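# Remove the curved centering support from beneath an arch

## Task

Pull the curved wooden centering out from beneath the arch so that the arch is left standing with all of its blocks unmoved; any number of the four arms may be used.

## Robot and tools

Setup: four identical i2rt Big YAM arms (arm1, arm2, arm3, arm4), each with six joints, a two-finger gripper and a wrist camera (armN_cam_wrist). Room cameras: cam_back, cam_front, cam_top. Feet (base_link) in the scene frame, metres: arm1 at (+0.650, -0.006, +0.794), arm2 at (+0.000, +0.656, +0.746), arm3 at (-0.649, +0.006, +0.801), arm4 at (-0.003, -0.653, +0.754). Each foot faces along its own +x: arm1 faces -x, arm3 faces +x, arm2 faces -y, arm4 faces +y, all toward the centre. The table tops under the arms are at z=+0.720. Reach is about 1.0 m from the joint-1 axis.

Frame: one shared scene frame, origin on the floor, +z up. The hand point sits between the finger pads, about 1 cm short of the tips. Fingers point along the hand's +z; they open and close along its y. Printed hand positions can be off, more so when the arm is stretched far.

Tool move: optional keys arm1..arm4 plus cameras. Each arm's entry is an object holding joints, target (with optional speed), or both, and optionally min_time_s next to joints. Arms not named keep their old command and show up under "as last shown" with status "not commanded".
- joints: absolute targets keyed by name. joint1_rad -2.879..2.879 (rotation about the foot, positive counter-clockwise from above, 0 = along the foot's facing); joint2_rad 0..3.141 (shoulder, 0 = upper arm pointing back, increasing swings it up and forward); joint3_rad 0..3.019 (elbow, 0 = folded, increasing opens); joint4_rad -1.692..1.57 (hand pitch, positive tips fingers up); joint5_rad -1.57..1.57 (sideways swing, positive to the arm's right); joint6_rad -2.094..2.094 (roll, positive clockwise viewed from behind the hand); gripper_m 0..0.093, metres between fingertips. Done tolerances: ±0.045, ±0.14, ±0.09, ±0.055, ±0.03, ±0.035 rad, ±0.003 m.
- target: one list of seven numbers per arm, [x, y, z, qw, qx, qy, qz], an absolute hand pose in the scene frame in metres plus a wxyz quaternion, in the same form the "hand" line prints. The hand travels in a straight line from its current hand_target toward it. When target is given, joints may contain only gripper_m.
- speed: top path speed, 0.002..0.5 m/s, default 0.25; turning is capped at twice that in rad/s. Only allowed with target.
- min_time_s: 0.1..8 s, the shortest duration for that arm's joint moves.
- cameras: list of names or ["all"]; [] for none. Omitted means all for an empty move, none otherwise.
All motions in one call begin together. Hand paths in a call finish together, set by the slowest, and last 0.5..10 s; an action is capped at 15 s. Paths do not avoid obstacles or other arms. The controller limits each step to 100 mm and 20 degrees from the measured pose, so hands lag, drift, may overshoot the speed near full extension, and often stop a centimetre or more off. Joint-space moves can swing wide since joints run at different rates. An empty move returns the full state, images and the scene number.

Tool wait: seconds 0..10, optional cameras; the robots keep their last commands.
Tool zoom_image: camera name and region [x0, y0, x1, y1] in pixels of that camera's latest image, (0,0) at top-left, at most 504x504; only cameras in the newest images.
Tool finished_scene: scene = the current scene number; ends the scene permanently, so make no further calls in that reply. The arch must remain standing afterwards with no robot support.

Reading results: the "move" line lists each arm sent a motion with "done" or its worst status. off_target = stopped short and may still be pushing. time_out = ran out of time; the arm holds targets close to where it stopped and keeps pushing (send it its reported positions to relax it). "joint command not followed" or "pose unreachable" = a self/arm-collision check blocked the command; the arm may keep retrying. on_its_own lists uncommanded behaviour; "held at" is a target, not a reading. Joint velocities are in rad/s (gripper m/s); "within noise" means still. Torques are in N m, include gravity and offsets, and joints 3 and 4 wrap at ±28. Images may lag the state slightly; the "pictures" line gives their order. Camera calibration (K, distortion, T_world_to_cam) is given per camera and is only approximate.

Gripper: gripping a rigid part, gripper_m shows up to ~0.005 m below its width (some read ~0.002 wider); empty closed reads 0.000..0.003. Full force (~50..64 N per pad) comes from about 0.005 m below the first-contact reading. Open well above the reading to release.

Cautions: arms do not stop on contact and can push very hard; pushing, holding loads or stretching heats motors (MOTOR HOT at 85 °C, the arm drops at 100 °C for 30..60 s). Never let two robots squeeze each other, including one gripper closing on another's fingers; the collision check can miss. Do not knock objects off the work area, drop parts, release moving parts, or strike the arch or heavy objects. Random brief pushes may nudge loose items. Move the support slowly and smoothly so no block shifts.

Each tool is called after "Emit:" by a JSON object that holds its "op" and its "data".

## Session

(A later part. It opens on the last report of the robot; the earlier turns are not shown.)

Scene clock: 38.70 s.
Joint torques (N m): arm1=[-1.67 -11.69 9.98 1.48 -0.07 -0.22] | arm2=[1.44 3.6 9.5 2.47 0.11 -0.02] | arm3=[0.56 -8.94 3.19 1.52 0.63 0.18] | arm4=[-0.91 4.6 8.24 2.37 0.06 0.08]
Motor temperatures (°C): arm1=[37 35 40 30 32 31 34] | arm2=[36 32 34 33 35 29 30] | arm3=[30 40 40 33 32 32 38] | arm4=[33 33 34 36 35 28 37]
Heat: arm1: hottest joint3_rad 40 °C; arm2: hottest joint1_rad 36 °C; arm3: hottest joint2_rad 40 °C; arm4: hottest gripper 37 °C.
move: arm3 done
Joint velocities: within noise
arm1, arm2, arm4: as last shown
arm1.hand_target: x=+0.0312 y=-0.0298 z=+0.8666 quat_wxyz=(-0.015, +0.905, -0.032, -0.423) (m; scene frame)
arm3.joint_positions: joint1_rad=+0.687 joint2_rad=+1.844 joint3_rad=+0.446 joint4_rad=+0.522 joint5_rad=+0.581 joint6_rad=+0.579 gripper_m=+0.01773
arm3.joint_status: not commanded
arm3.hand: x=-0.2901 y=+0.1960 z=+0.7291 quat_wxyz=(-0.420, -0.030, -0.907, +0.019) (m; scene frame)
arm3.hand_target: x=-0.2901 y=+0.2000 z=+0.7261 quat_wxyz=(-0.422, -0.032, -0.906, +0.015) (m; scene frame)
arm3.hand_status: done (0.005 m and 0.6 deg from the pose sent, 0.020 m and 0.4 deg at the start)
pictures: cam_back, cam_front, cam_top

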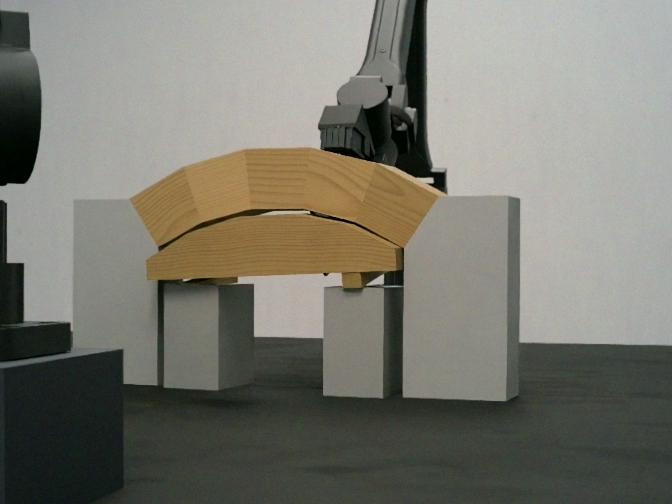

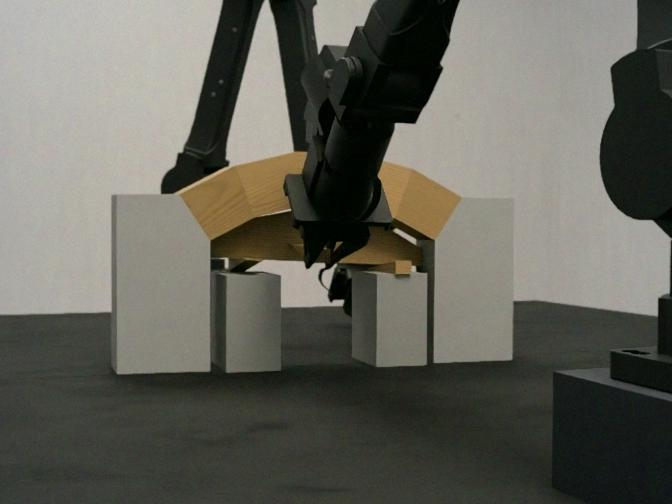

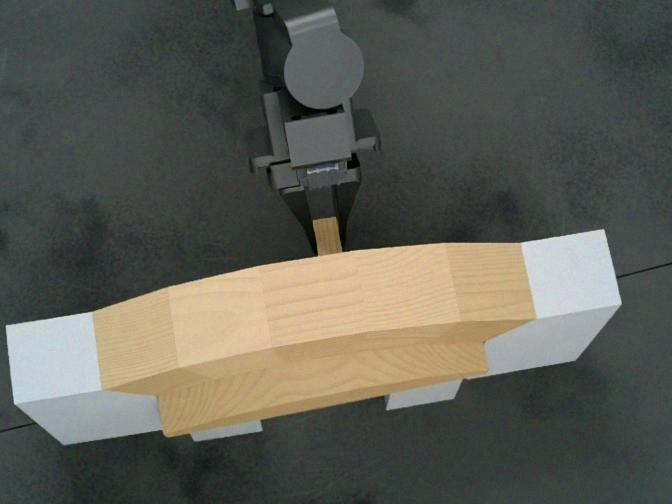

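Emit:
{"op": "move", "data": {"arm3": {"target": [-0.29, 0.20, 0.716, 0.4224, 0.0316, 0.9057, -0.0148], "speed": 0.03}, "cameras": ["arm3_cam_wrist","arm2_cam_wrist"]}}

Scene clock: 39.87 s.
Joint torques (N m): arm1=[-1.61 -11.63 9.99 1.44 -0.06 -0.24] | arm2=[1.08 3.72 9.48 2.51 0.1 -0.02] | arm3=[0.5 -7.71 3.34 1.16 0.26 0.17] | arm4=[-1.14 4.01 8.2 2.29 0.08 0.09]
Motor temperatures (°C): arm1=[37 35 40 30 32 31 35] | arm2=[36 32 34 33 35 29 30] | arm3=[30 40 40 33 32 32 38] | arm4=[33 33 34 36 35 28 37]
Heat: arm1: hottest joint3_rad 40 °C; arm2: hottest joint1_rad 36 °C; arm3: hottest joint2_rad 40 °C; arm4: hottest gripper 37 °C.
move: arm3 off_target
Joint velocities: within noise
arm1, arm2, arm4: as last shown
arm3.joint_positions: joint1_rad=+0.687 joint2_rad=+1.870 joint3_rad=+0.446 joint4_rad=+0.573 joint5_rad=+0.590 joint6_rad=+0.579 gripper_m=+0.01773
arm3.joint_status: not commanded
arm3.hand: x=-0.2872 y=+0.1969 z=+0.7272 quat_wxyz=(-0.430, -0.035, -0.902, +0.015) (m; scene frame)
arm3.hand_target: x=-0.2902 y=+0.1999 z=+0.7164 quat_wxyz=(-0.422, -0.032, -0.906, +0.015) (m; scene frame)
arm3.hand_status: off_target (0.012 m and 1.0 deg from the pose sent, 0.014 m and 0.6 deg at the start)
pictures: arm2_cam_wrist, arm3_cam_wrist
camera_calibration:
arm3_cam_wrist: T_world_to_cam=[[-0.0683943, -0.997521, -0.0165452, 0.18967], [-0.970303, 0.0703667, -0.231432, -0.122347], [0.232022, 0.000225278, -0.97271, 0.901733], [0, 0, 0, 1]] pos_world=[-0.314964, 0.197606, 0.851948]

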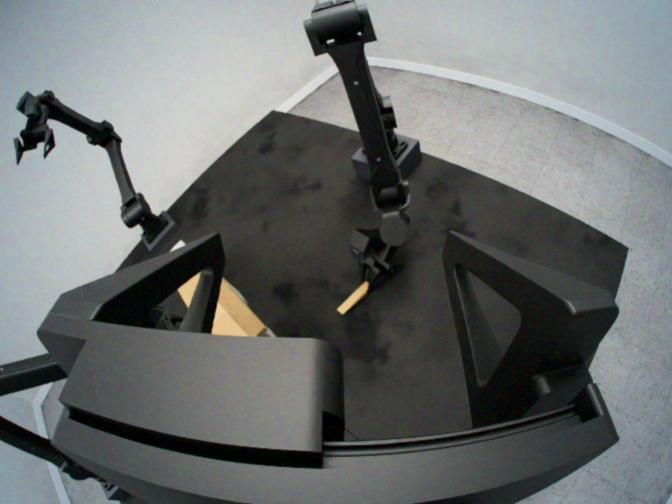

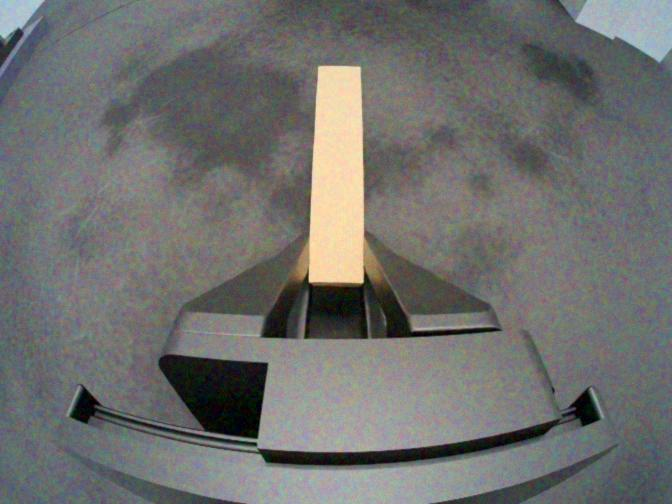

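Emit:
{"op": "move", "data": {"arm3": {"joints": {"gripper_m": 0.05}}}}

Emit:
{"op": "move", "data": {"arm3": {"target": [-0.36, 0.20, 0.80, 0.4224, 0.0316, 0.9057, -0.0148], "speed": 0.15}, "cameras": ["arm3_cam_wrist"]}}

Scene clock: 40.63 s.
Joint torques (N m): arm1=[-1.73 -11.63 9.96 1.48 -0.06 -0.23] | arm2=[1.2 3.55 9.51 2.45 0.11 -0.01] | arm3=[0.5 -7.77 3.15 1.13 0.26 0.18] | arm4=[-1.32 4.31 8.28 2.32 0.03 0.08]
Motor temperatures (°C): arm1=[37 35 40 30 31 31 35] | arm2=[36 32 34 33 35 29 30] | arm3=[30 40 40 33 32 32 38] | arm4=[33 33 34 36 35 28 37]
Heat: arm1: hottest joint3_rad 40 °C; arm2: hottest joint1_rad 36 °C; arm3: hottest joint2_rad 40 °C; arm4: hottest gripper 37 °C.
move: arm3 done
Joint velocities: within noise
arm1, arm2, arm4: as last shown
arm3.joint_positions: joint1_rad=+0.688 joint2_rad=+1.871 joint3_rad=+0.448 joint4_rad=+0.576 joint5_rad=+0.589 joint6_rad=+0.579 gripper_m=+0.04984
arm3.joint_status: all done
arm3.hand: x=-0.2865 y=+0.1982 z=+0.7275 quat_wxyz=(-0.431, -0.035, -0.902, +0.013) (m; scene frame)
arm3.hand_target: x=-0.2903 y=+0.1998 z=+0.7163 quat_wxyz=(-0.422, -0.031, -0.906, +0.015) (m; scene frame)
arm3.hand_status: not commanded
pictures: none

Scene clock: 42.40 s.
Joint torques (N m): arm1=[-1.67 -11.69 9.89 1.46 -0.07 -0.23] | arm2=[1.26 3.72 9.52 2.47 0.09 -0.01] | arm3=[0.79 -8.47 5.68 0.29 0.73 0.19] | arm4=[-0.79 4.78 8.21 2.33 0.05 0.1]
Motor temperatures (°C): arm1=[37 35 40 30 31 31 35] | arm2=[36 32 35 33 35 29 30] | arm3=[30 40 40 33 32 32 38] | arm4=[33 33 34 36 35 28 37]
Heat: arm1: hottest joint3_rad 40 °C; arm2: hottest joint1_rad 36 °C; arm3: hottest joint2_rad 40 °C; arm4: hottest gripper 37 °C.
move: arm3 done
Joint velocities: within noise
arm1, arm2, arm4: as last shown
arm3.joint_positions: joint1_rad=+0.870 joint2_rad=+1.459 joint3_rad=+0.338 joint4_rad=+0.130 joint5_rad=+0.692 joint6_rad=+0.760 gripper_m=+0.04994
arm3.joint_status: not commanded
arm3.hand: x=-0.3601 y=+0.1951 z=+0.7941 quat_wxyz=(-0.418, -0.029, -0.908, +0.022) (m; scene frame)
arm3.hand_target: x=-0.3599 y=+0.2001 z=+0.8000 quat_wxyz=(-0.422, -0.031, -0.906, +0.015) (m; scene frame)
arm3.hand_status: done (0.008 m and 1.1 deg from the pose sent, 0.103 m and 1.2 deg at the start)
pictures: arm3_cam_wrist
camera_calibration:
arm3_cam_wrist: T_world_to_cam=[[-0.0632162, -0.997992, 0.00403235, 0.169554], [-0.976444, 0.061015, -0.206967, -0.197194], [0.206305, -0.017021, -0.97834, 0.98231], [0, 0, 0, 1]] pos_world=[-0.384485, 0.197965, 0.919536]

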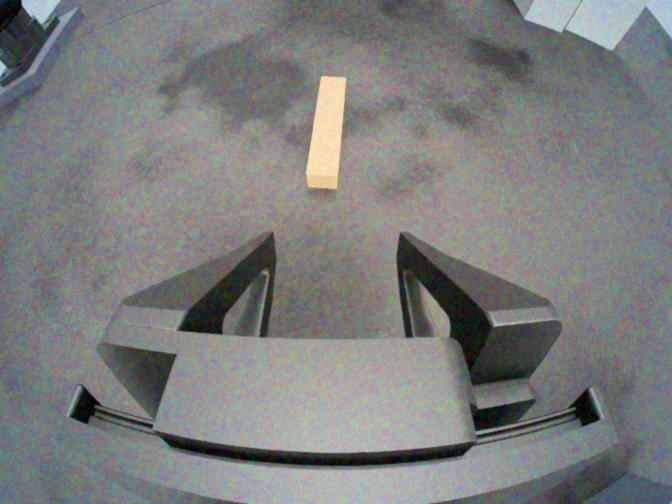

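Emit:
{"op": "move", "data": {"arm3": {"target": [-0.22, 0.015, 0.865, 0.5171, 0.5171, 0.4823, 0.4823], "speed": 0.35, "joints": {"gripper_m": 0.09}}, "cameras": ["arm3_cam_wrist","arm4_cam_wrist","arm2_cam_wrist","cam_back","cam_top"]}}

Scene clock: 47.27 s.
Joint torques (N m): arm1=[-1.79 -11.75 9.94 1.47 -0.07 -0.23] | arm2=[1.14 3.84 9.51 2.48 0.11 0] | arm3=[-0.73 -7.59 2.19 2.25 0.29 0.12] | arm4=[-0.97 4.84 8.28 2.26 0.06 0.08]
Motor temperatures (°C): arm1=[37 35 41 30 31 31 35] | arm2=[36 32 35 33 35 29 30] | arm3=[30 40 39 33 32 32 37] | arm4=[33 33 35 36 35 28 37]
Heat: arm1: hottest joint3_rad 41 °C; arm2: hottest joint1_rad 36 °C; arm3: hottest joint2_rad 40 °C; arm4: hottest gripper 37 °C.
move: arm3 off_target
Joint velocities: within noise
arm1: as last shown
arm2.joint_positions: joint1_rad=-0.491 joint2_rad=+0.571 joint3_rad=+1.396 joint4_rad=-1.145 joint5_rad=+0.158 joint6_rad=+0.378 gripper_m=+0.09396
arm2.joint_status: not commanded
arm2.hand: x=-0.1424 y=+0.4717 z=+1.3418 quat_wxyz=(-0.330, -0.780, -0.216, +0.486) (m; scene frame)
arm2.hand_target: x=-0.1404 y=+0.4751 z=+1.3501 quat_wxyz=(-0.336, -0.774, -0.213, +0.492) (m; scene frame)
arm2.hand_status: not commanded
arm3.joint_positions: joint1_rad=+0.052 joint2_rad=+1.876 joint3_rad=+0.248 joint4_rad=+1.536 joint5_rad=+0.154 joint6_rad=+1.578 gripper_m=+0.08992
arm3.joint_status: all done
arm3.hand: x=-0.2243 y=+0.0176 z=+0.8650 quat_wxyz=(-0.493, -0.537, -0.511, -0.456) (m; scene frame)
arm3.hand_target: x=-0.2198 y=+0.0151 z=+0.8656 quat_wxyz=(-0.496, -0.539, -0.501, -0.461) (m; scene frame)
arm3.hand_status: off_target (0.005 m and 5.7 deg from the pose sent, 0.239 m and 97.7 deg at the start; a joint's target at an end of its range on 43 of 104 steps)
arm4.joint_positions: joint1_rad=-0.377 joint2_rad=+0.615 joint3_rad=+1.493 joint4_rad=-1.274 joint5_rad=+0.157 joint6_rad=-0.616 gripper_m=+0.09396
arm4.joint_status: not commanded
arm4.hand: x=+0.0978 y=-0.4603 z=+1.3602 quat_wxyz=(-0.554, +0.623, -0.545, -0.090) (m; scene frame)
arm4.hand_target: x=+0.0963 y=-0.4637 z=+1.3683 quat_wxyz=(-0.562, +0.618, -0.542, -0.093) (m; scene frame)
arm4.hand_status: not commanded
pictures: arm2_cam_wrist, arm3_cam_wrist, arm4_cam_wrist, cam_back, cam_top
camera_calibration:
arm3_cam_wrist: T_world_to_cam=[[-0.0842531, -0.00390947, -0.996437, 0.843987], [-0.555918, 0.830085, 0.0437485, -0.175276], [0.826956, 0.557623, -0.0721106, 0.365878], [0, 0, 0, 1]] pos_world=[-0.328896, -0.0552282, 0.875031]

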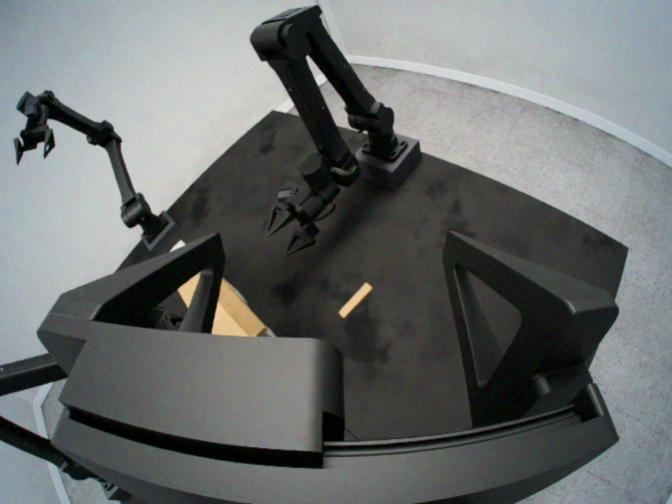

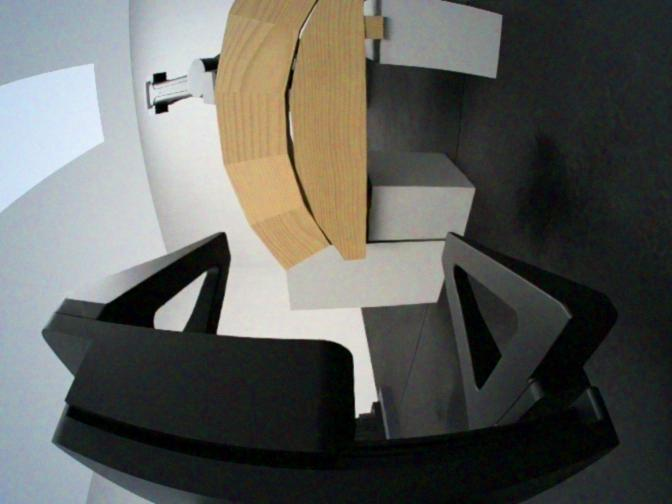

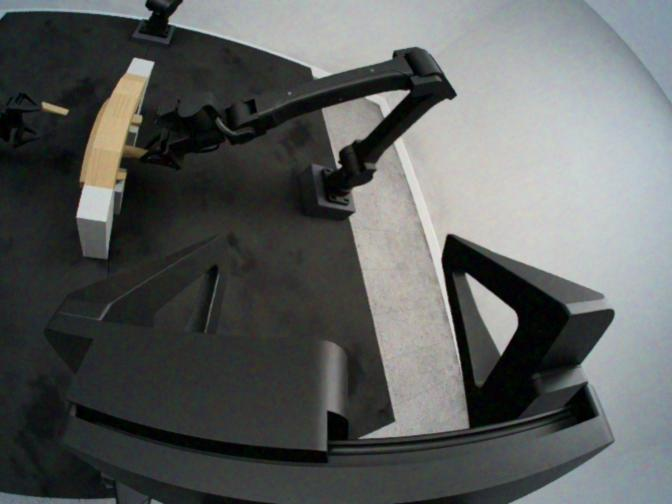

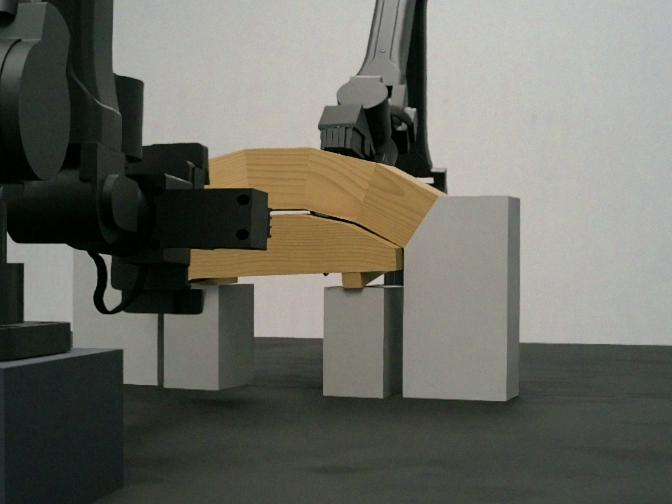

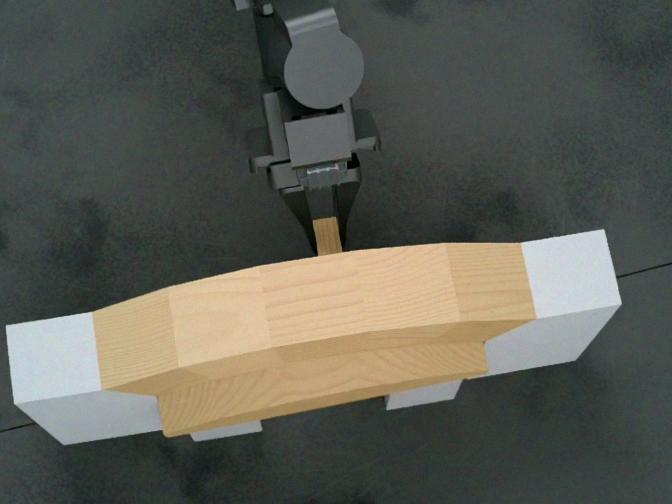

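Emit:
{"op": "move", "data": {"arm3": {"target": [-0.13, 0.003, 0.8585, 0.5171, 0.5171, 0.4823, 0.4823], "speed": 0.12}, "cameras": ["arm3_cam_wrist","cam_back"]}}

Scene clock: 49.23 s.
Joint torques (N m): arm1=[-1.67 -11.63 9.91 1.47 -0.07 -0.23] | arm2=[1.44 3.78 9.5 2.51 0.08 -0.02] | arm3=[-0.91 -10.52 3.77 0.95 -0.01 -0.03] | arm4=[-1.38 4.66 8.29 2.3 0.06 0.07]
Motor temperatures (°C): arm1=[37 35 41 30 31 31 35] | arm2=[36 32 35 33 35 29 30] | arm3=[30 40 39 33 31 32 37] | arm4=[33 33 35 36 35 28 37]
Heat: arm1: hottest joint3_rad 41 °C; arm2: hottest joint1_rad 36 °C; arm3: hottest joint2_rad 40 °C; arm4: hottest gripper 37 °C.
move: arm3 off_target
Joint velocities: within noise
arm1, arm2, arm4: as last shown
arm3.joint_positions: joint1_rad=-0.002 joint2_rad=+2.003 joint3_rad=+0.493 joint4_rad=+1.531 joint5_rad=+0.100 joint6_rad=+1.578 gripper_m=+0.08992
arm3.joint_status: not commanded
arm3.hand: x=-0.1356 y=+0.0073 z=+0.8668 quat_wxyz=(-0.518, -0.513, -0.480, -0.488) (m; scene frame)
arm3.hand_target: x=-0.1303 y=+0.0030 z=+0.8586 quat_wxyz=(-0.517, -0.517, -0.482, -0.482) (m; scene frame)
arm3.hand_status: off_target (0.011 m and 0.9 deg from the pose sent, 0.096 m and 5.7 deg at the start)
pictures: arm3_cam_wrist, cam_back
camera_calibration:
arm3_cam_wrist: T_world_to_cam=[[0.0282344, 0.00556912, -0.999586, 0.871098], [-0.558317, 0.829553, -0.0111485, -0.0702482], [0.829147, 0.5584, 0.0265313, 0.213185], [0, 0, 0, 1]] pos_world=[-0.240577, -0.065619, 0.864298]

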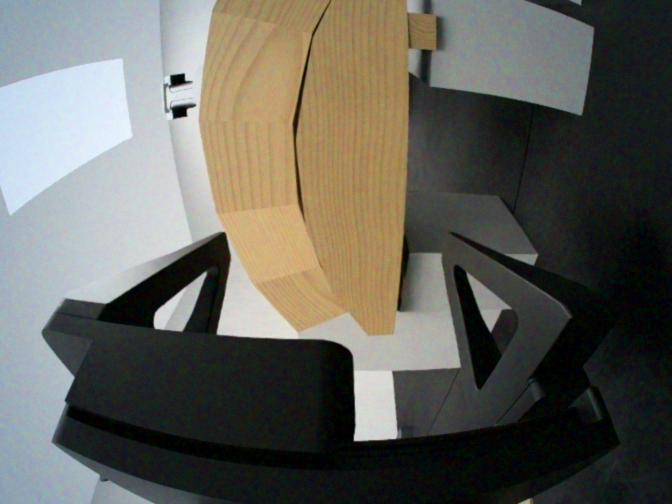

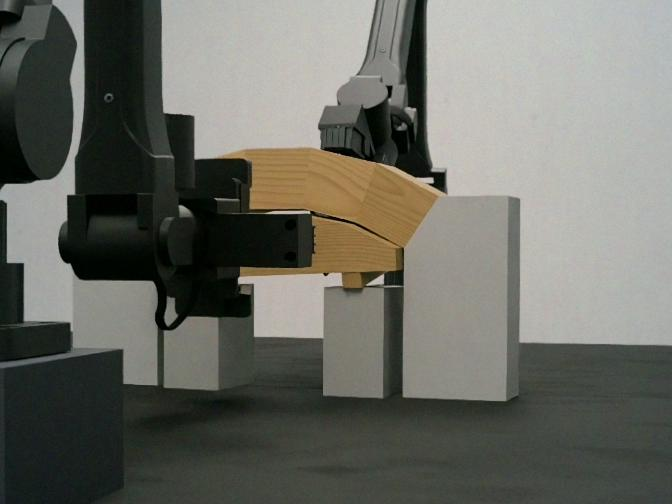

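Emit:
{"op": "move", "data": {"arm3": {"target": [-0.085, -0.008, 0.851, 0.5171, 0.5171, 0.4823, 0.4823], "speed": 0.1}, "cameras": ["arm3_cam_wrist","cam_back","cam_top"]}}

Scene clock: 50.77 s.
Joint torques (N m): arm1=[-1.61 -11.75 9.94 1.46 -0.07 -0.23] | arm2=[1.2 3.78 9.52 2.48 0.09 0] | arm3=[-1.03 -11.93 4.96 0.94 -0.02 -0.03] | arm4=[-0.91 4.48 8.28 2.29 0.07 0.08]
Motor temperatures (°C): arm1=[37 35 41 30 31 31 35] | arm2=[36 32 35 33 35 29 30] | arm3=[30 40 39 33 31 32 37] | arm4=[33 33 35 36 35 28 37]
Heat: arm1: hottest joint3_rad 41 °C; arm2: hottest joint1_rad 36 °C; arm3: hottest joint2_rad 40 °C; arm4: hottest gripper 37 °C.
move: arm3 off_target
Joint velocities: within noise
arm1, arm2, arm4: as last shown
arm3.joint_positions: joint1_rad=-0.033 joint2_rad=+2.046 joint3_rad=+0.616 joint4_rad=+1.448 joint5_rad=+0.069 joint6_rad=+1.578 gripper_m=+0.08992
arm3.joint_status: not commanded
arm3.hand: x=-0.0921 y=-0.0032 z=+0.8590 quat_wxyz=(-0.518, -0.513, -0.481, -0.487) (m; scene frame)
arm3.hand_target: x=-0.0854 y=-0.0079 z=+0.8512 quat_wxyz=(-0.517, -0.517, -0.482, -0.482) (m; scene frame)
arm3.hand_status: off_target (0.012 m and 0.7 deg from the pose sent, 0.055 m and 0.9 deg at the start)
pictures: arm3_cam_wrist, cam_back, cam_top
camera_calibration:
arm3_cam_wrist: T_world_to_cam=[[0.024808, 0.00480118, -0.999681, 0.861884], [-0.558023, 0.829767, -0.00986273, -0.0383636], [0.829454, 0.55809, 0.023264, 0.186017], [0, 0, 0, 1]] pos_world=[-0.197082, -0.0761194, 0.856903]

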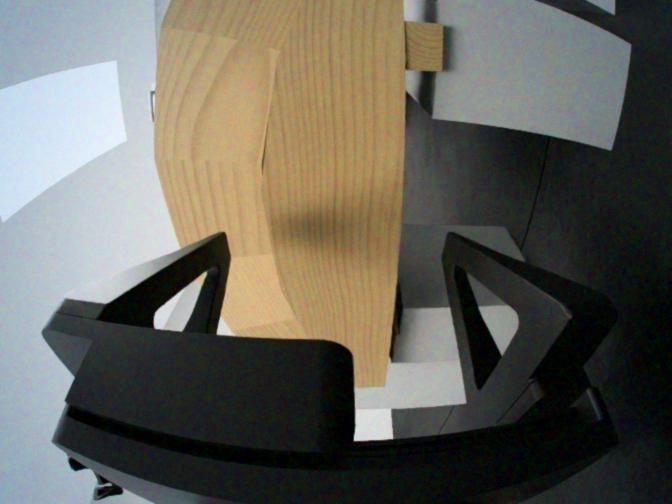

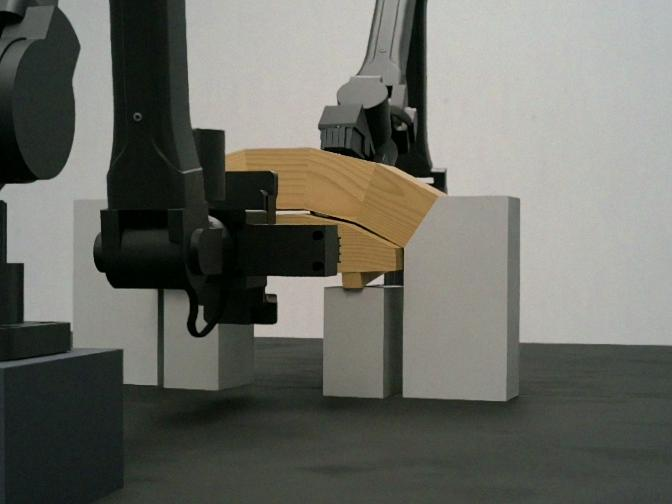

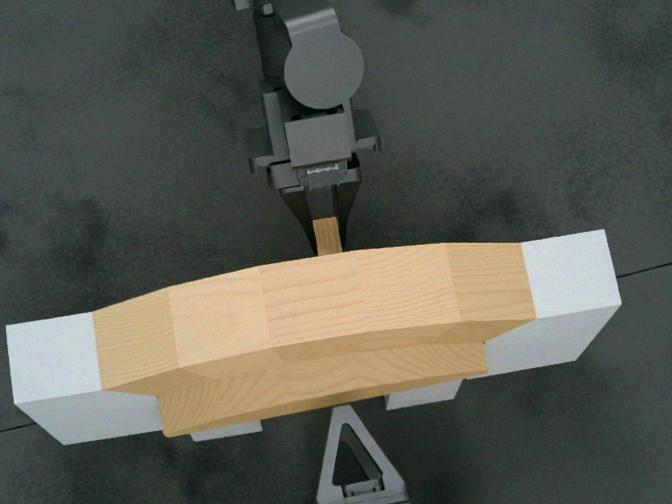

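Emit:
{"op": "move", "data": {"arm3": {"target": [-0.085, 0.005, 0.851, 0.5171, 0.5171, 0.4823, 0.4823], "speed": 0.08}}}

Emit:
{"op": "move", "data": {"arm3": {"target": [-0.051, 0.003, 0.851, 0.5171, 0.5171, 0.4823, 0.4823], "speed": 0.06}, "cameras": ["arm3_cam_wrist","cam_back","cam_top","arm1_cam_wrist"]}}

Scene clock: 52.33 s.
Joint torques (N m): arm1=[-1.61 -11.81 9.99 1.46 -0.07 -0.23] | arm2=[1.14 3.96 9.47 2.47 0.1 -0.03] | arm3=[0.44 -11.75 5 0.95 0.26 -0.03] | arm4=[-1.03 4.01 8.21 2.28 0.05 0.09]
Motor temperatures (°C): arm1=[37 35 41 30 31 31 35] | arm2=[36 32 35 33 35 29 30] | arm3=[30 40 39 33 31 32 37] | arm4=[33 33 35 36 35 28 37]
Heat: arm1: hottest joint3_rad 41 °C; arm2: hottest joint1_rad 36 °C; arm3: hottest joint2_rad 40 °C; arm4: hottest gripper 37 °C.
move: arm3 off_target
Joint velocities: within noise
arm1.joint_positions: joint1_rad=+0.105 joint2_rad=+1.712 joint3_rad=+0.933 joint4_rad=+0.062 joint5_rad=+0.101 joint6_rad=+0.105 gripper_m=+0.01771
arm1.joint_status: not commanded
arm1.hand: x=+0.0506 y=-0.0368 z=+0.8616 quat_wxyz=(-0.011, +0.908, -0.031, -0.418) (m; scene frame)
arm1.hand_target: x=+0.0312 y=-0.0298 z=+0.8666 quat_wxyz=(-0.015, +0.905, -0.032, -0.423) (m; scene frame)
arm1.hand_status: not commanded
arm2, arm4: as last shown
arm3.joint_positions: joint1_rad=-0.018 joint2_rad=+2.046 joint3_rad=+0.616 joint4_rad=+1.448 joint5_rad=+0.096 joint6_rad=+1.578 gripper_m=+0.08992
arm3.joint_status: not commanded
arm3.hand: x=-0.0923 y=+0.0007 z=+0.8590 quat_wxyz=(-0.521, -0.516, -0.478, -0.484) (m; scene frame)
arm3.hand_target: x=-0.0854 y=+0.0051 z=+0.8512 quat_wxyz=(-0.517, -0.517, -0.482, -0.482) (m; scene frame)
arm3.hand_status: off_target (0.012 m and 0.7 deg from the pose sent, 0.013 m and 0.7 deg at the start)
pictures: none

Scene clock: 53.50 s.
Joint torques (N m): arm1=[-1.67 -11.69 9.95 1.46 -0.07 -0.22] | arm2=[1.26 3.96 9.51 2.43 0.08 -0.01] | arm3=[-0.15 -12.81 5.97 0.94 -0.03 -0.02] | arm4=[-1.14 4.42 8.28 2.44 0.04 0.06]
Motor temperatures (°C): arm1=[37 35 41 30 31 31 35] | arm2=[36 32 35 33 35 29 30] | arm3=[30 40 39 33 31 32 37] | arm4=[33 33 35 36 35 28 37]
Heat: arm1: hottest joint3_rad 41 °C; arm2: hottest joint1_rad 36 °C; arm3: hottest joint2_rad 40 °C; arm4: hottest gripper 37 °C.
move: arm3 off_target
Joint velocities: within noise
arm1, arm2, arm4: as last shown
arm3.joint_positions: joint1_rad=-0.018 joint2_rad=+2.065 joint3_rad=+0.707 joint4_rad=+1.373 joint5_rad=+0.095 joint6_rad=+1.578 gripper_m=+0.08992
arm3.joint_status: not commanded
arm3.hand: x=-0.0593 y=+0.0014 z=+0.8584 quat_wxyz=(-0.520, -0.517, -0.479, -0.483) (m; scene frame)
arm3.hand_target: x=-0.0514 y=+0.0030 z=+0.8511 quat_wxyz=(-0.517, -0.517, -0.482, -0.482) (m; scene frame)
arm3.hand_status: off_target (0.011 m and 0.5 deg from the pose sent, 0.042 m and 0.7 deg at the start)
pictures: arm1_cam_wrist, arm3_cam_wrist, cam_back, cam_top
camera_calibration:
arm1_cam_wrist: T_world_to_cam=[[0.0753964, 0.997145, 0.00404836, 0.028234], [0.96789, -0.0722068, -0.240779, 0.158934], [-0.239799, 0.0220722, -0.970572, 0.976944], [0, 0, 0, 1]] pos_world=[0.0783109, -0.0382406, 0.986347]
arm3_cam_wrist: T_world_to_cam=[[0.0222652, 0.00491678, -0.99974, 0.860301], [-0.54882, 0.835901, -0.00811173, -0.0248455], [0.835644, 0.548857, 0.0213099, 0.158233], [0, 0, 0, 1]] pos_world=[-0.165017, -0.0703091, 0.856504]

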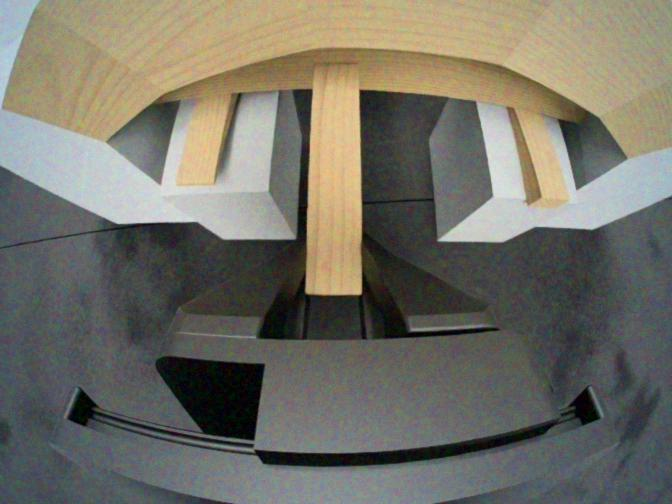

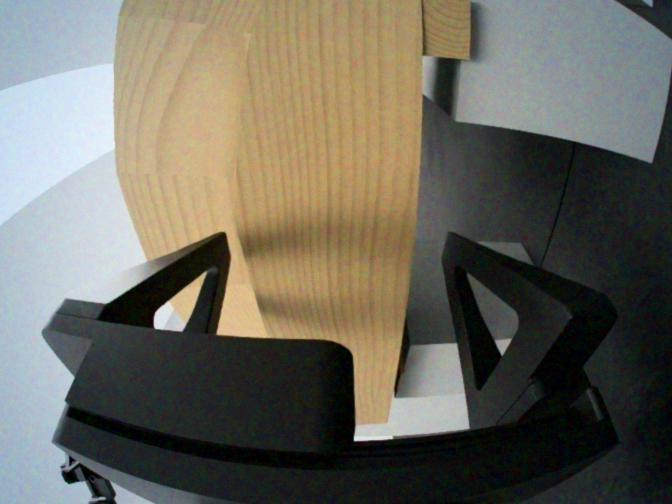

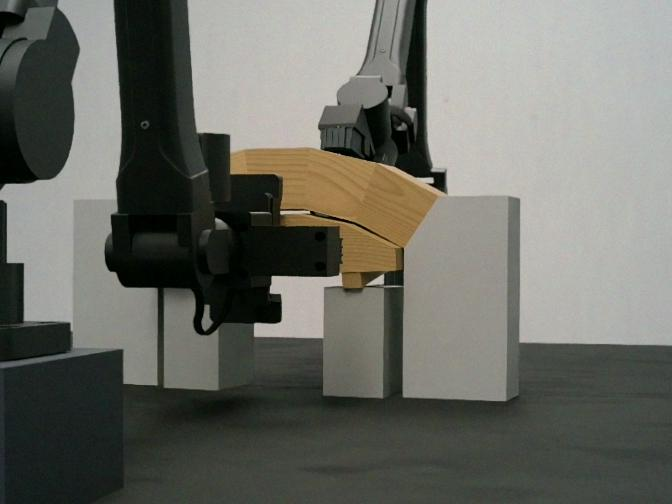

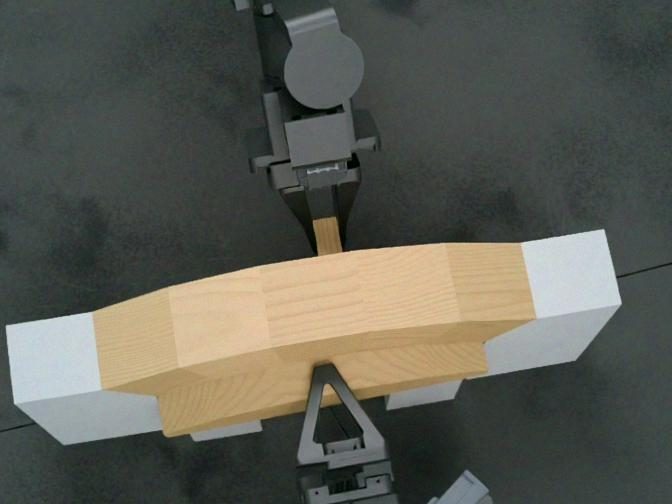

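Emit:
{"op": "move", "data": {"arm3": {"joints": {"gripper_m": 0.067}}, "cameras": ["arm3_cam_wrist"]}}

Scene clock: 54.27 s.
Joint torques (N m): arm1=[-1.55 -11.63 9.96 1.47 -0.07 -0.23] | arm2=[1.14 3.72 9.54 2.51 0.11 -0.02] | arm3=[-0.09 -12.86 5.96 0.92 -0.02 -0.03] | arm4=[-1.32 4.42 8.31 2.4 0.04 0.07]
Motor temperatures (°C): arm1=[37 35 41 30 31 31 35] | arm2=[36 32 35 33 35 29 30] | arm3=[30 40 39 33 31 32 37] | arm4=[33 33 35 36 35 28 37]
Heat: arm1: hottest joint3_rad 41 °C; arm2: hottest joint1_rad 36 °C; arm3: hottest joint2_rad 40 °C; arm4: hottest gripper 37 °C.
move: arm3 done
Joint velocities: within noise
arm1, arm2, arm4: as last shown
arm3.joint_positions: joint1_rad=-0.018 joint2_rad=+2.065 joint3_rad=+0.707 joint4_rad=+1.373 joint5_rad=+0.095 joint6_rad=+1.578 gripper_m=+0.06715
arm3.joint_status: all done
arm3.hand: x=-0.0593 y=+0.0014 z=+0.8584 quat_wxyz=(-0.520, -0.517, -0.479, -0.483) (m; scene frame)
arm3.hand_target: x=-0.0514 y=+0.0030 z=+0.8512 quat_wxyz=(-0.517, -0.517, -0.482, -0.482) (m; scene frame)
arm3.hand_status: not commanded
pictures: arm3_cam_wrist
camera_calibration:
arm3_cam_wrist: T_world_to_cam=[[0.0222652, 0.00491678, -0.99974, 0.860301], [-0.54882, 0.835901, -0.00811173, -0.0248455], [0.835644, 0.548857, 0.0213099, 0.158233], [0, 0, 0, 1]] pos_world=[-0.165017, -0.0703091, 0.856504]

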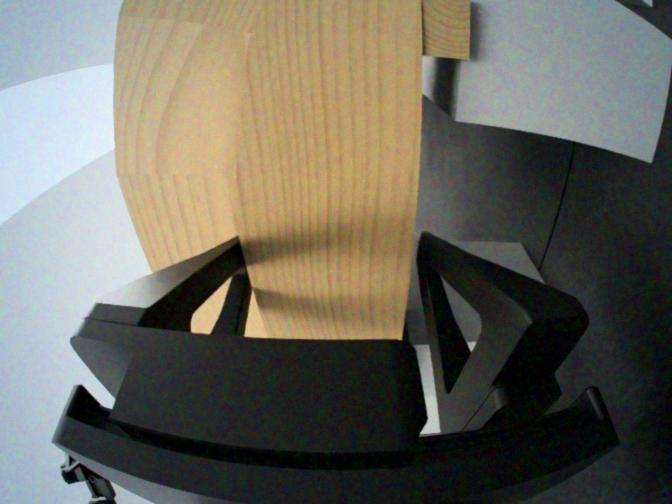

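Emit:
{"op": "move", "data": {"arm3": {"joints": {"gripper_m": 0.054}}, "cameras": ["arm3_cam_wrist", "cam_back"]}}

Scene clock: 54.93 s.
Joint torques (N m): arm1=[-1.55 -11.58 9.94 1.61 -0.03 -0.22] | arm2=[1.2 3.6 9.52 2.48 0.11 -0.01] | arm3=[-0.15 -12.69 5.7 0.88 -0.02 0.02] | arm4=[-0.97 4.37 8.36 2.48 0.09 0.09]
Motor temperatures (°C): arm1=[37 35 41 30 31 31 35] | arm2=[36 32 35 33 35 29 30] | arm3=[30 40 39 32 31 32 37] | arm4=[33 33 35 36 35 28 37]
Heat: arm1: hottest joint3_rad 41 °C; arm2: hottest joint1_rad 36 °C; arm3: hottest joint2_rad 40 °C; arm4: hottest gripper 37 °C.
move: arm3 off_target
Joint velocities: within noise
arm1.joint_positions: joint1_rad=+0.105 joint2_rad=+1.712 joint3_rad=+0.933 joint4_rad=+0.059 joint5_rad=+0.100 joint6_rad=+0.104 gripper_m=+0.01771
arm1.joint_status: not commanded
arm1.hand: x=+0.0512 y=-0.0369 z=+0.8610 quat_wxyz=(-0.011, +0.909, -0.030, -0.416) (m; scene frame)
arm1.hand_target: x=+0.0312 y=-0.0299 z=+0.8665 quat_wxyz=(-0.015, +0.906, -0.032, -0.423) (m; scene frame)
arm1.hand_status: not commanded
arm2, arm4: as last shown
arm3.joint_positions: joint1_rad=-0.018 joint2_rad=+2.065 joint3_rad=+0.711 joint4_rad=+1.375 joint5_rad=+0.095 joint6_rad=+1.574 gripper_m=+0.05771
arm3.joint_status: gripper_m off_target (ended at +0.05774, target +0.05400)
arm3.hand: x=-0.0580 y=+0.0015 z=+0.8599 quat_wxyz=(-0.522, -0.514, -0.479, -0.484) (m; scene frame)
arm3.hand_target: x=-0.0514 y=+0.0031 z=+0.8511 quat_wxyz=(-0.517, -0.517, -0.482, -0.482) (m; scene frame)
arm3.hand_status: not commanded
pictures: arm3_cam_wrist, cam_back
camera_calibration:
arm3_cam_wrist: T_world_to_cam=[[0.0269029, 0.000862117, -0.999638, 0.861966], [-0.549057, 0.835667, -0.0140559, -0.0191541], [0.835352, 0.549236, 0.0229552, 0.155629], [0, 0, 0, 1]] pos_world=[-0.163711, -0.0702138, 0.857812]

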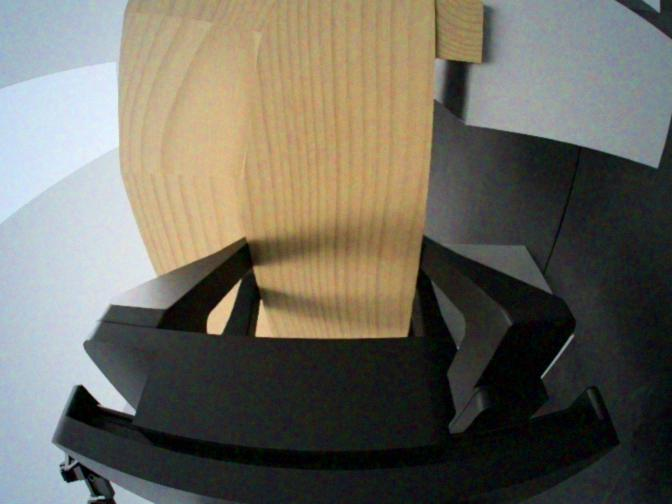

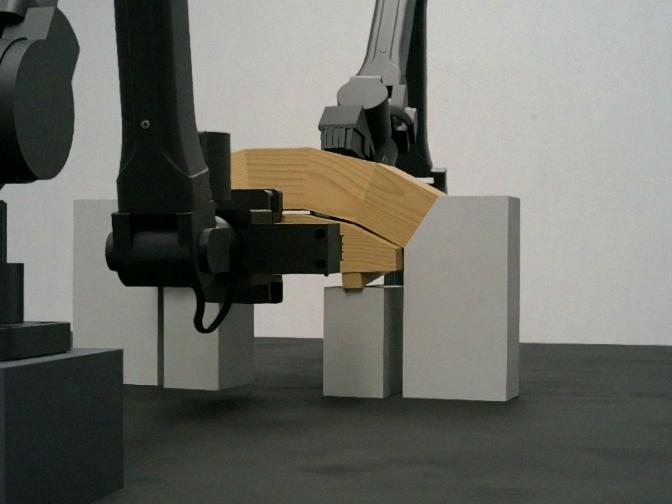

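Emit:
{"op": "move", "data": {"arm3": {"target": [-0.088, 0.006, 0.854, 0.5171, 0.5171, 0.4823, 0.4823], "speed": 0.05, "joints": {"gripper_m": 0.047}}, "cameras": ["arm3_cam_wrist", "cam_back","cam_top","cam_front"]}}

Scene clock: 56.97 s.
Joint torques (N m): arm1=[-1.55 -11.87 9.51 1.59 -0.03 -0.23] | arm2=[0.91 3.78 9.48 2.44 0.1 -0.01] | arm3=[0.38 -14.33 1.54 1.5 0.39 0.16] | arm4=[-1.44 4.42 8.35 2.26 0.06 0.08]
Motor temperatures (°C): arm1=[37 35 41 30 31 31 35] | arm2=[36 32 35 33 35 29 30] | arm3=[30 40 39 32 31 32 37] | arm4=[33 33 35 36 35 28 37]
Heat: arm1: hottest joint3_rad 41 °C; arm2: hottest joint1_rad 36 °C; arm3: hottest joint2_rad 40 °C; arm4: hottest gripper 37 °C.
move: arm3 off_target
Joint velocities: within noise
arm1, arm2, arm4: as last shown
arm1.joint_positions: joint1_rad=+0.105 joint2_rad=+1.713 joint3_rad=+0.940 joint4_rad=+0.059 joint5_rad=+0.100 joint6_rad=+0.104 gripper_m=+0.01771
arm1.hand: x=+0.0485 y=-0.0372 z=+0.8633 quat_wxyz=(-0.011, +0.907, -0.030, -0.419) (m; scene frame)
arm3.joint_positions: joint1_rad=-0.015 joint2_rad=+2.059 joint3_rad=+0.648 joint4_rad=+1.432 joint5_rad=+0.095 joint6_rad=+1.560 gripper_m=+0.05770
arm3.joint_status: gripper_m off_target (ended at +0.05770, target +0.04700)
arm3.hand: x=-0.0809 y=+0.0026 z=+0.8578 quat_wxyz=(-0.525, -0.510, -0.483, -0.481) (m; scene frame)
arm3.hand_target: x=-0.0879 y=+0.0060 z=+0.8541 quat_wxyz=(-0.517, -0.517, -0.482, -0.482) (m; scene frame)
arm3.hand_status: done (0.009 m and 1.2 deg from the pose sent, 0.031 m and 0.8 deg at the start)
pictures: arm3_cam_wrist, cam_back, cam_front, cam_top
camera_calibration:
arm3_cam_wrist: T_world_to_cam=[[0.0269769, -0.0131643, -0.999549, 0.86048], [-0.551174, 0.83399, -0.0258595, -0.0225973], [0.833954, 0.551623, 0.0152427, 0.180748], [0, 0, 0, 1]] pos_world=[-0.186404, -0.0695312, 0.856753]

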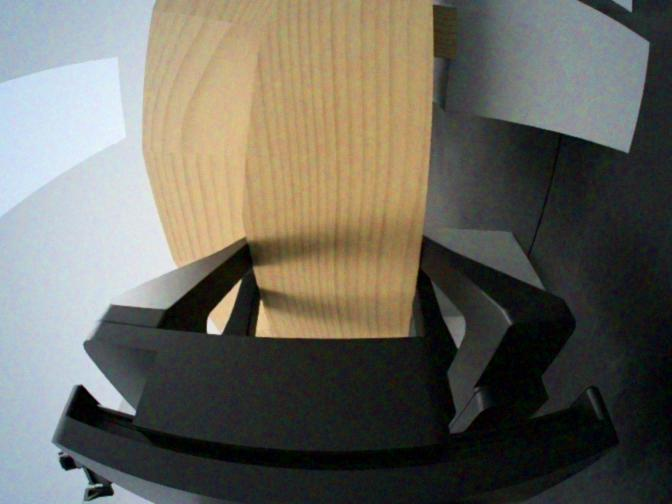

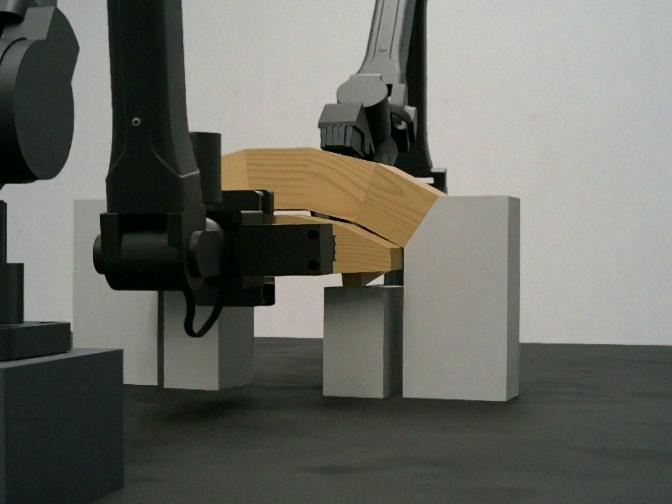

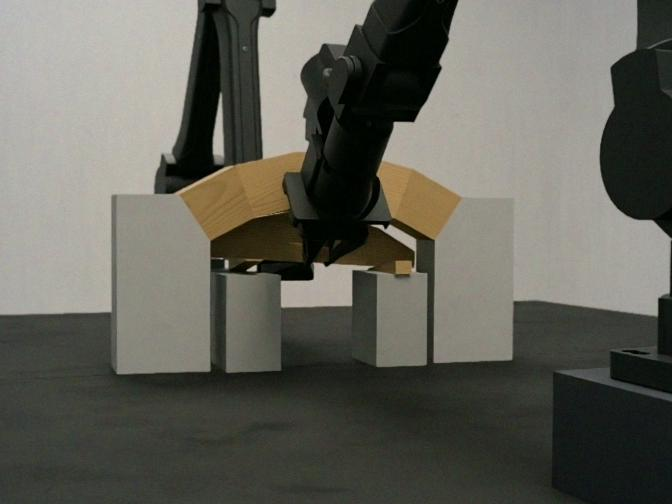

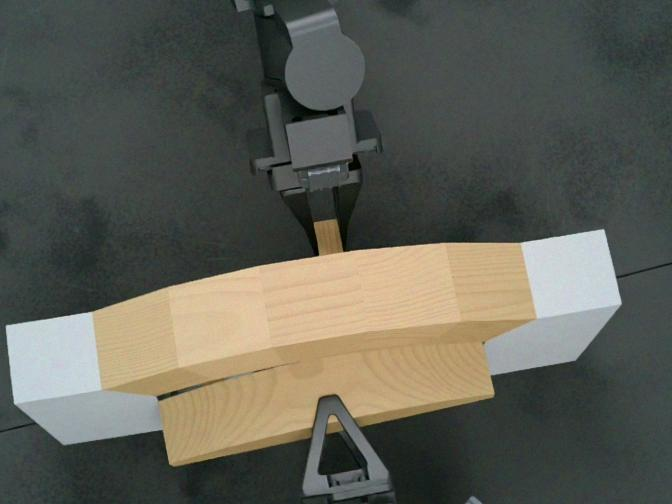

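Emit:
{"op": "move", "data": {"arm3": {"target": [-0.15, 0.010, 0.862, 0.5171, 0.5171, 0.4823, 0.4823], "speed": 0.06}, "cameras": ["arm3_cam_wrist", "cam_back","cam_top","cam_front"]}}

Scene clock: 58.73 s.
Joint torques (N m): arm1=[-1.55 -11.99 9.48 1.63 -0.02 -0.21] | arm2=[1.38 3.9 9.46 2.44 0.1 -0.01] | arm3=[0.62 -14.68 1.8 3.41 0.31 0.11] | arm4=[-0.97 4.48 8.28 2.28 0.06 0.11]
Motor temperatures (°C): arm1=[37 35 41 30 31 31 35] | arm2=[36 32 35 33 35 29 30] | arm3=[30 40 39 33 31 32 37] | arm4=[33 33 35 36 35 28 36]
Heat: arm1: hottest joint3_rad 41 °C; arm2: hottest joint1_rad 36 °C; arm3: hottest joint2_rad 40 °C; arm4: hottest joint4_rad 36 °C.
move: arm3 off_target
Joint velocities: within noise
arm1: as last shown
arm2.joint_positions: joint1_rad=-0.491 joint2_rad=+0.571 joint3_rad=+1.396 joint4_rad=-1.145 joint5_rad=+0.158 joint6_rad=+0.378 gripper_m=+0.09396
arm2.joint_status: not commanded
arm2.hand: x=-0.1424 y=+0.4717 z=+1.3418 quat_wxyz=(-0.330, -0.780, -0.216, +0.486) (m; scene frame)
arm2.hand_target: x=-0.1404 y=+0.4751 z=+1.3501 quat_wxyz=(-0.336, -0.774, -0.213, +0.492) (m; scene frame)
arm2.hand_status: not commanded
arm3.joint_positions: joint1_rad=+0.001 joint2_rad=+2.042 joint3_rad=+0.451 joint4_rad=+1.508 joint5_rad=+0.115 joint6_rad=+1.567 gripper_m=+0.05768
arm3.joint_status: not commanded
arm3.hand: x=-0.1558 y=+0.0049 z=+0.8321 quat_wxyz=(-0.500, -0.536, -0.507, -0.453) (m; scene frame)
arm3.hand_target: x=-0.1506 y=+0.0098 z=+0.8613 quat_wxyz=(-0.516, -0.518, -0.483, -0.482) (m; scene frame)
arm3.hand_status: off_target (0.031 m and 5.2 deg from the pose sent, 0.070 m and 1.2 deg at the start; a joint's target at an end of its range on 17 of 49 steps)
arm4.joint_positions: joint1_rad=-0.377 joint2_rad=+0.615 joint3_rad=+1.493 joint4_rad=-1.274 joint5_rad=+0.157 joint6_rad=-0.616 gripper_m=+0.09396
arm4.joint_status: not commanded
arm4.hand: x=+0.0978 y=-0.4603 z=+1.3602 quat_wxyz=(-0.554, +0.623, -0.545, -0.090) (m; scene frame)
arm4.hand_target: x=+0.0963 y=-0.4637 z=+1.3683 quat_wxyz=(-0.562, +0.618, -0.542, -0.093) (m; scene frame)
arm4.hand_status: not commanded
pictures: arm3_cam_wrist, cam_back, cam_front, cam_top
camera_calibration:
arm3_cam_wrist: T_world_to_cam=[[-0.0757415, -0.0100446, -0.997077, 0.818821], [-0.546173, 0.83702, 0.0330571, -0.114789], [0.834241, 0.547081, -0.0688832, 0.312436], [0, 0, 0, 1]] pos_world=[-0.261323, -0.0666228, 0.841743]

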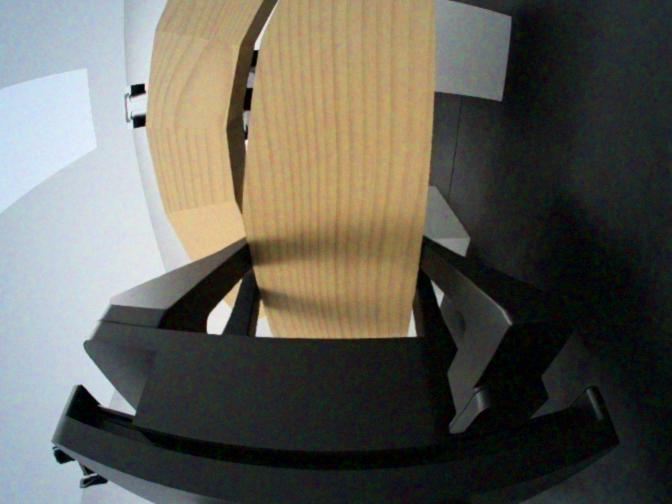

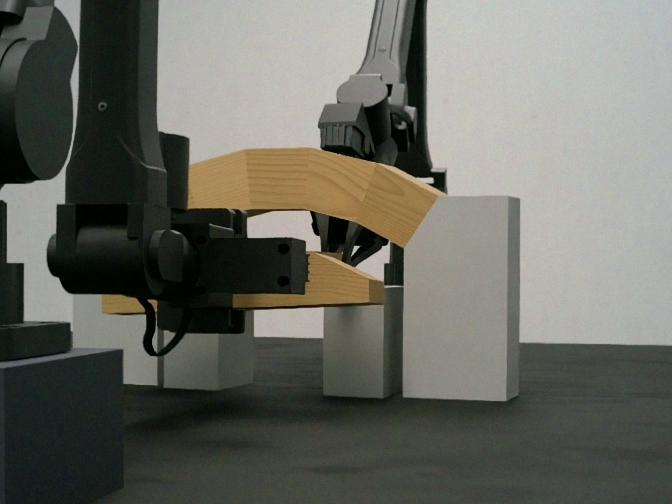

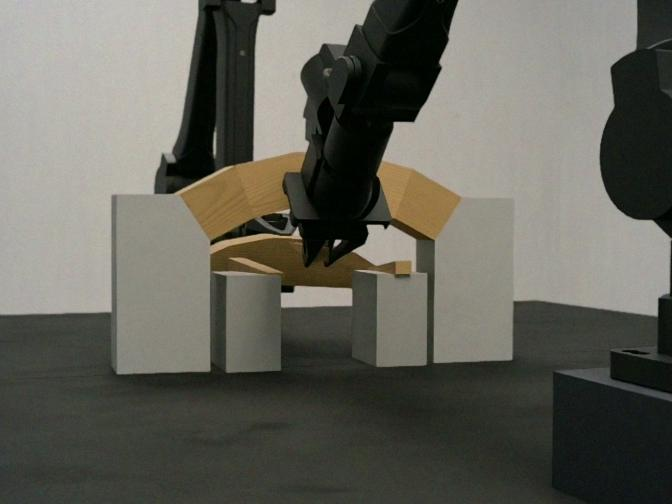

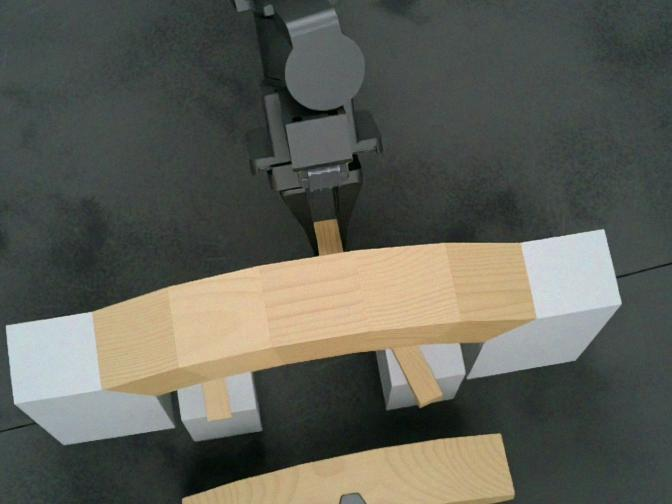

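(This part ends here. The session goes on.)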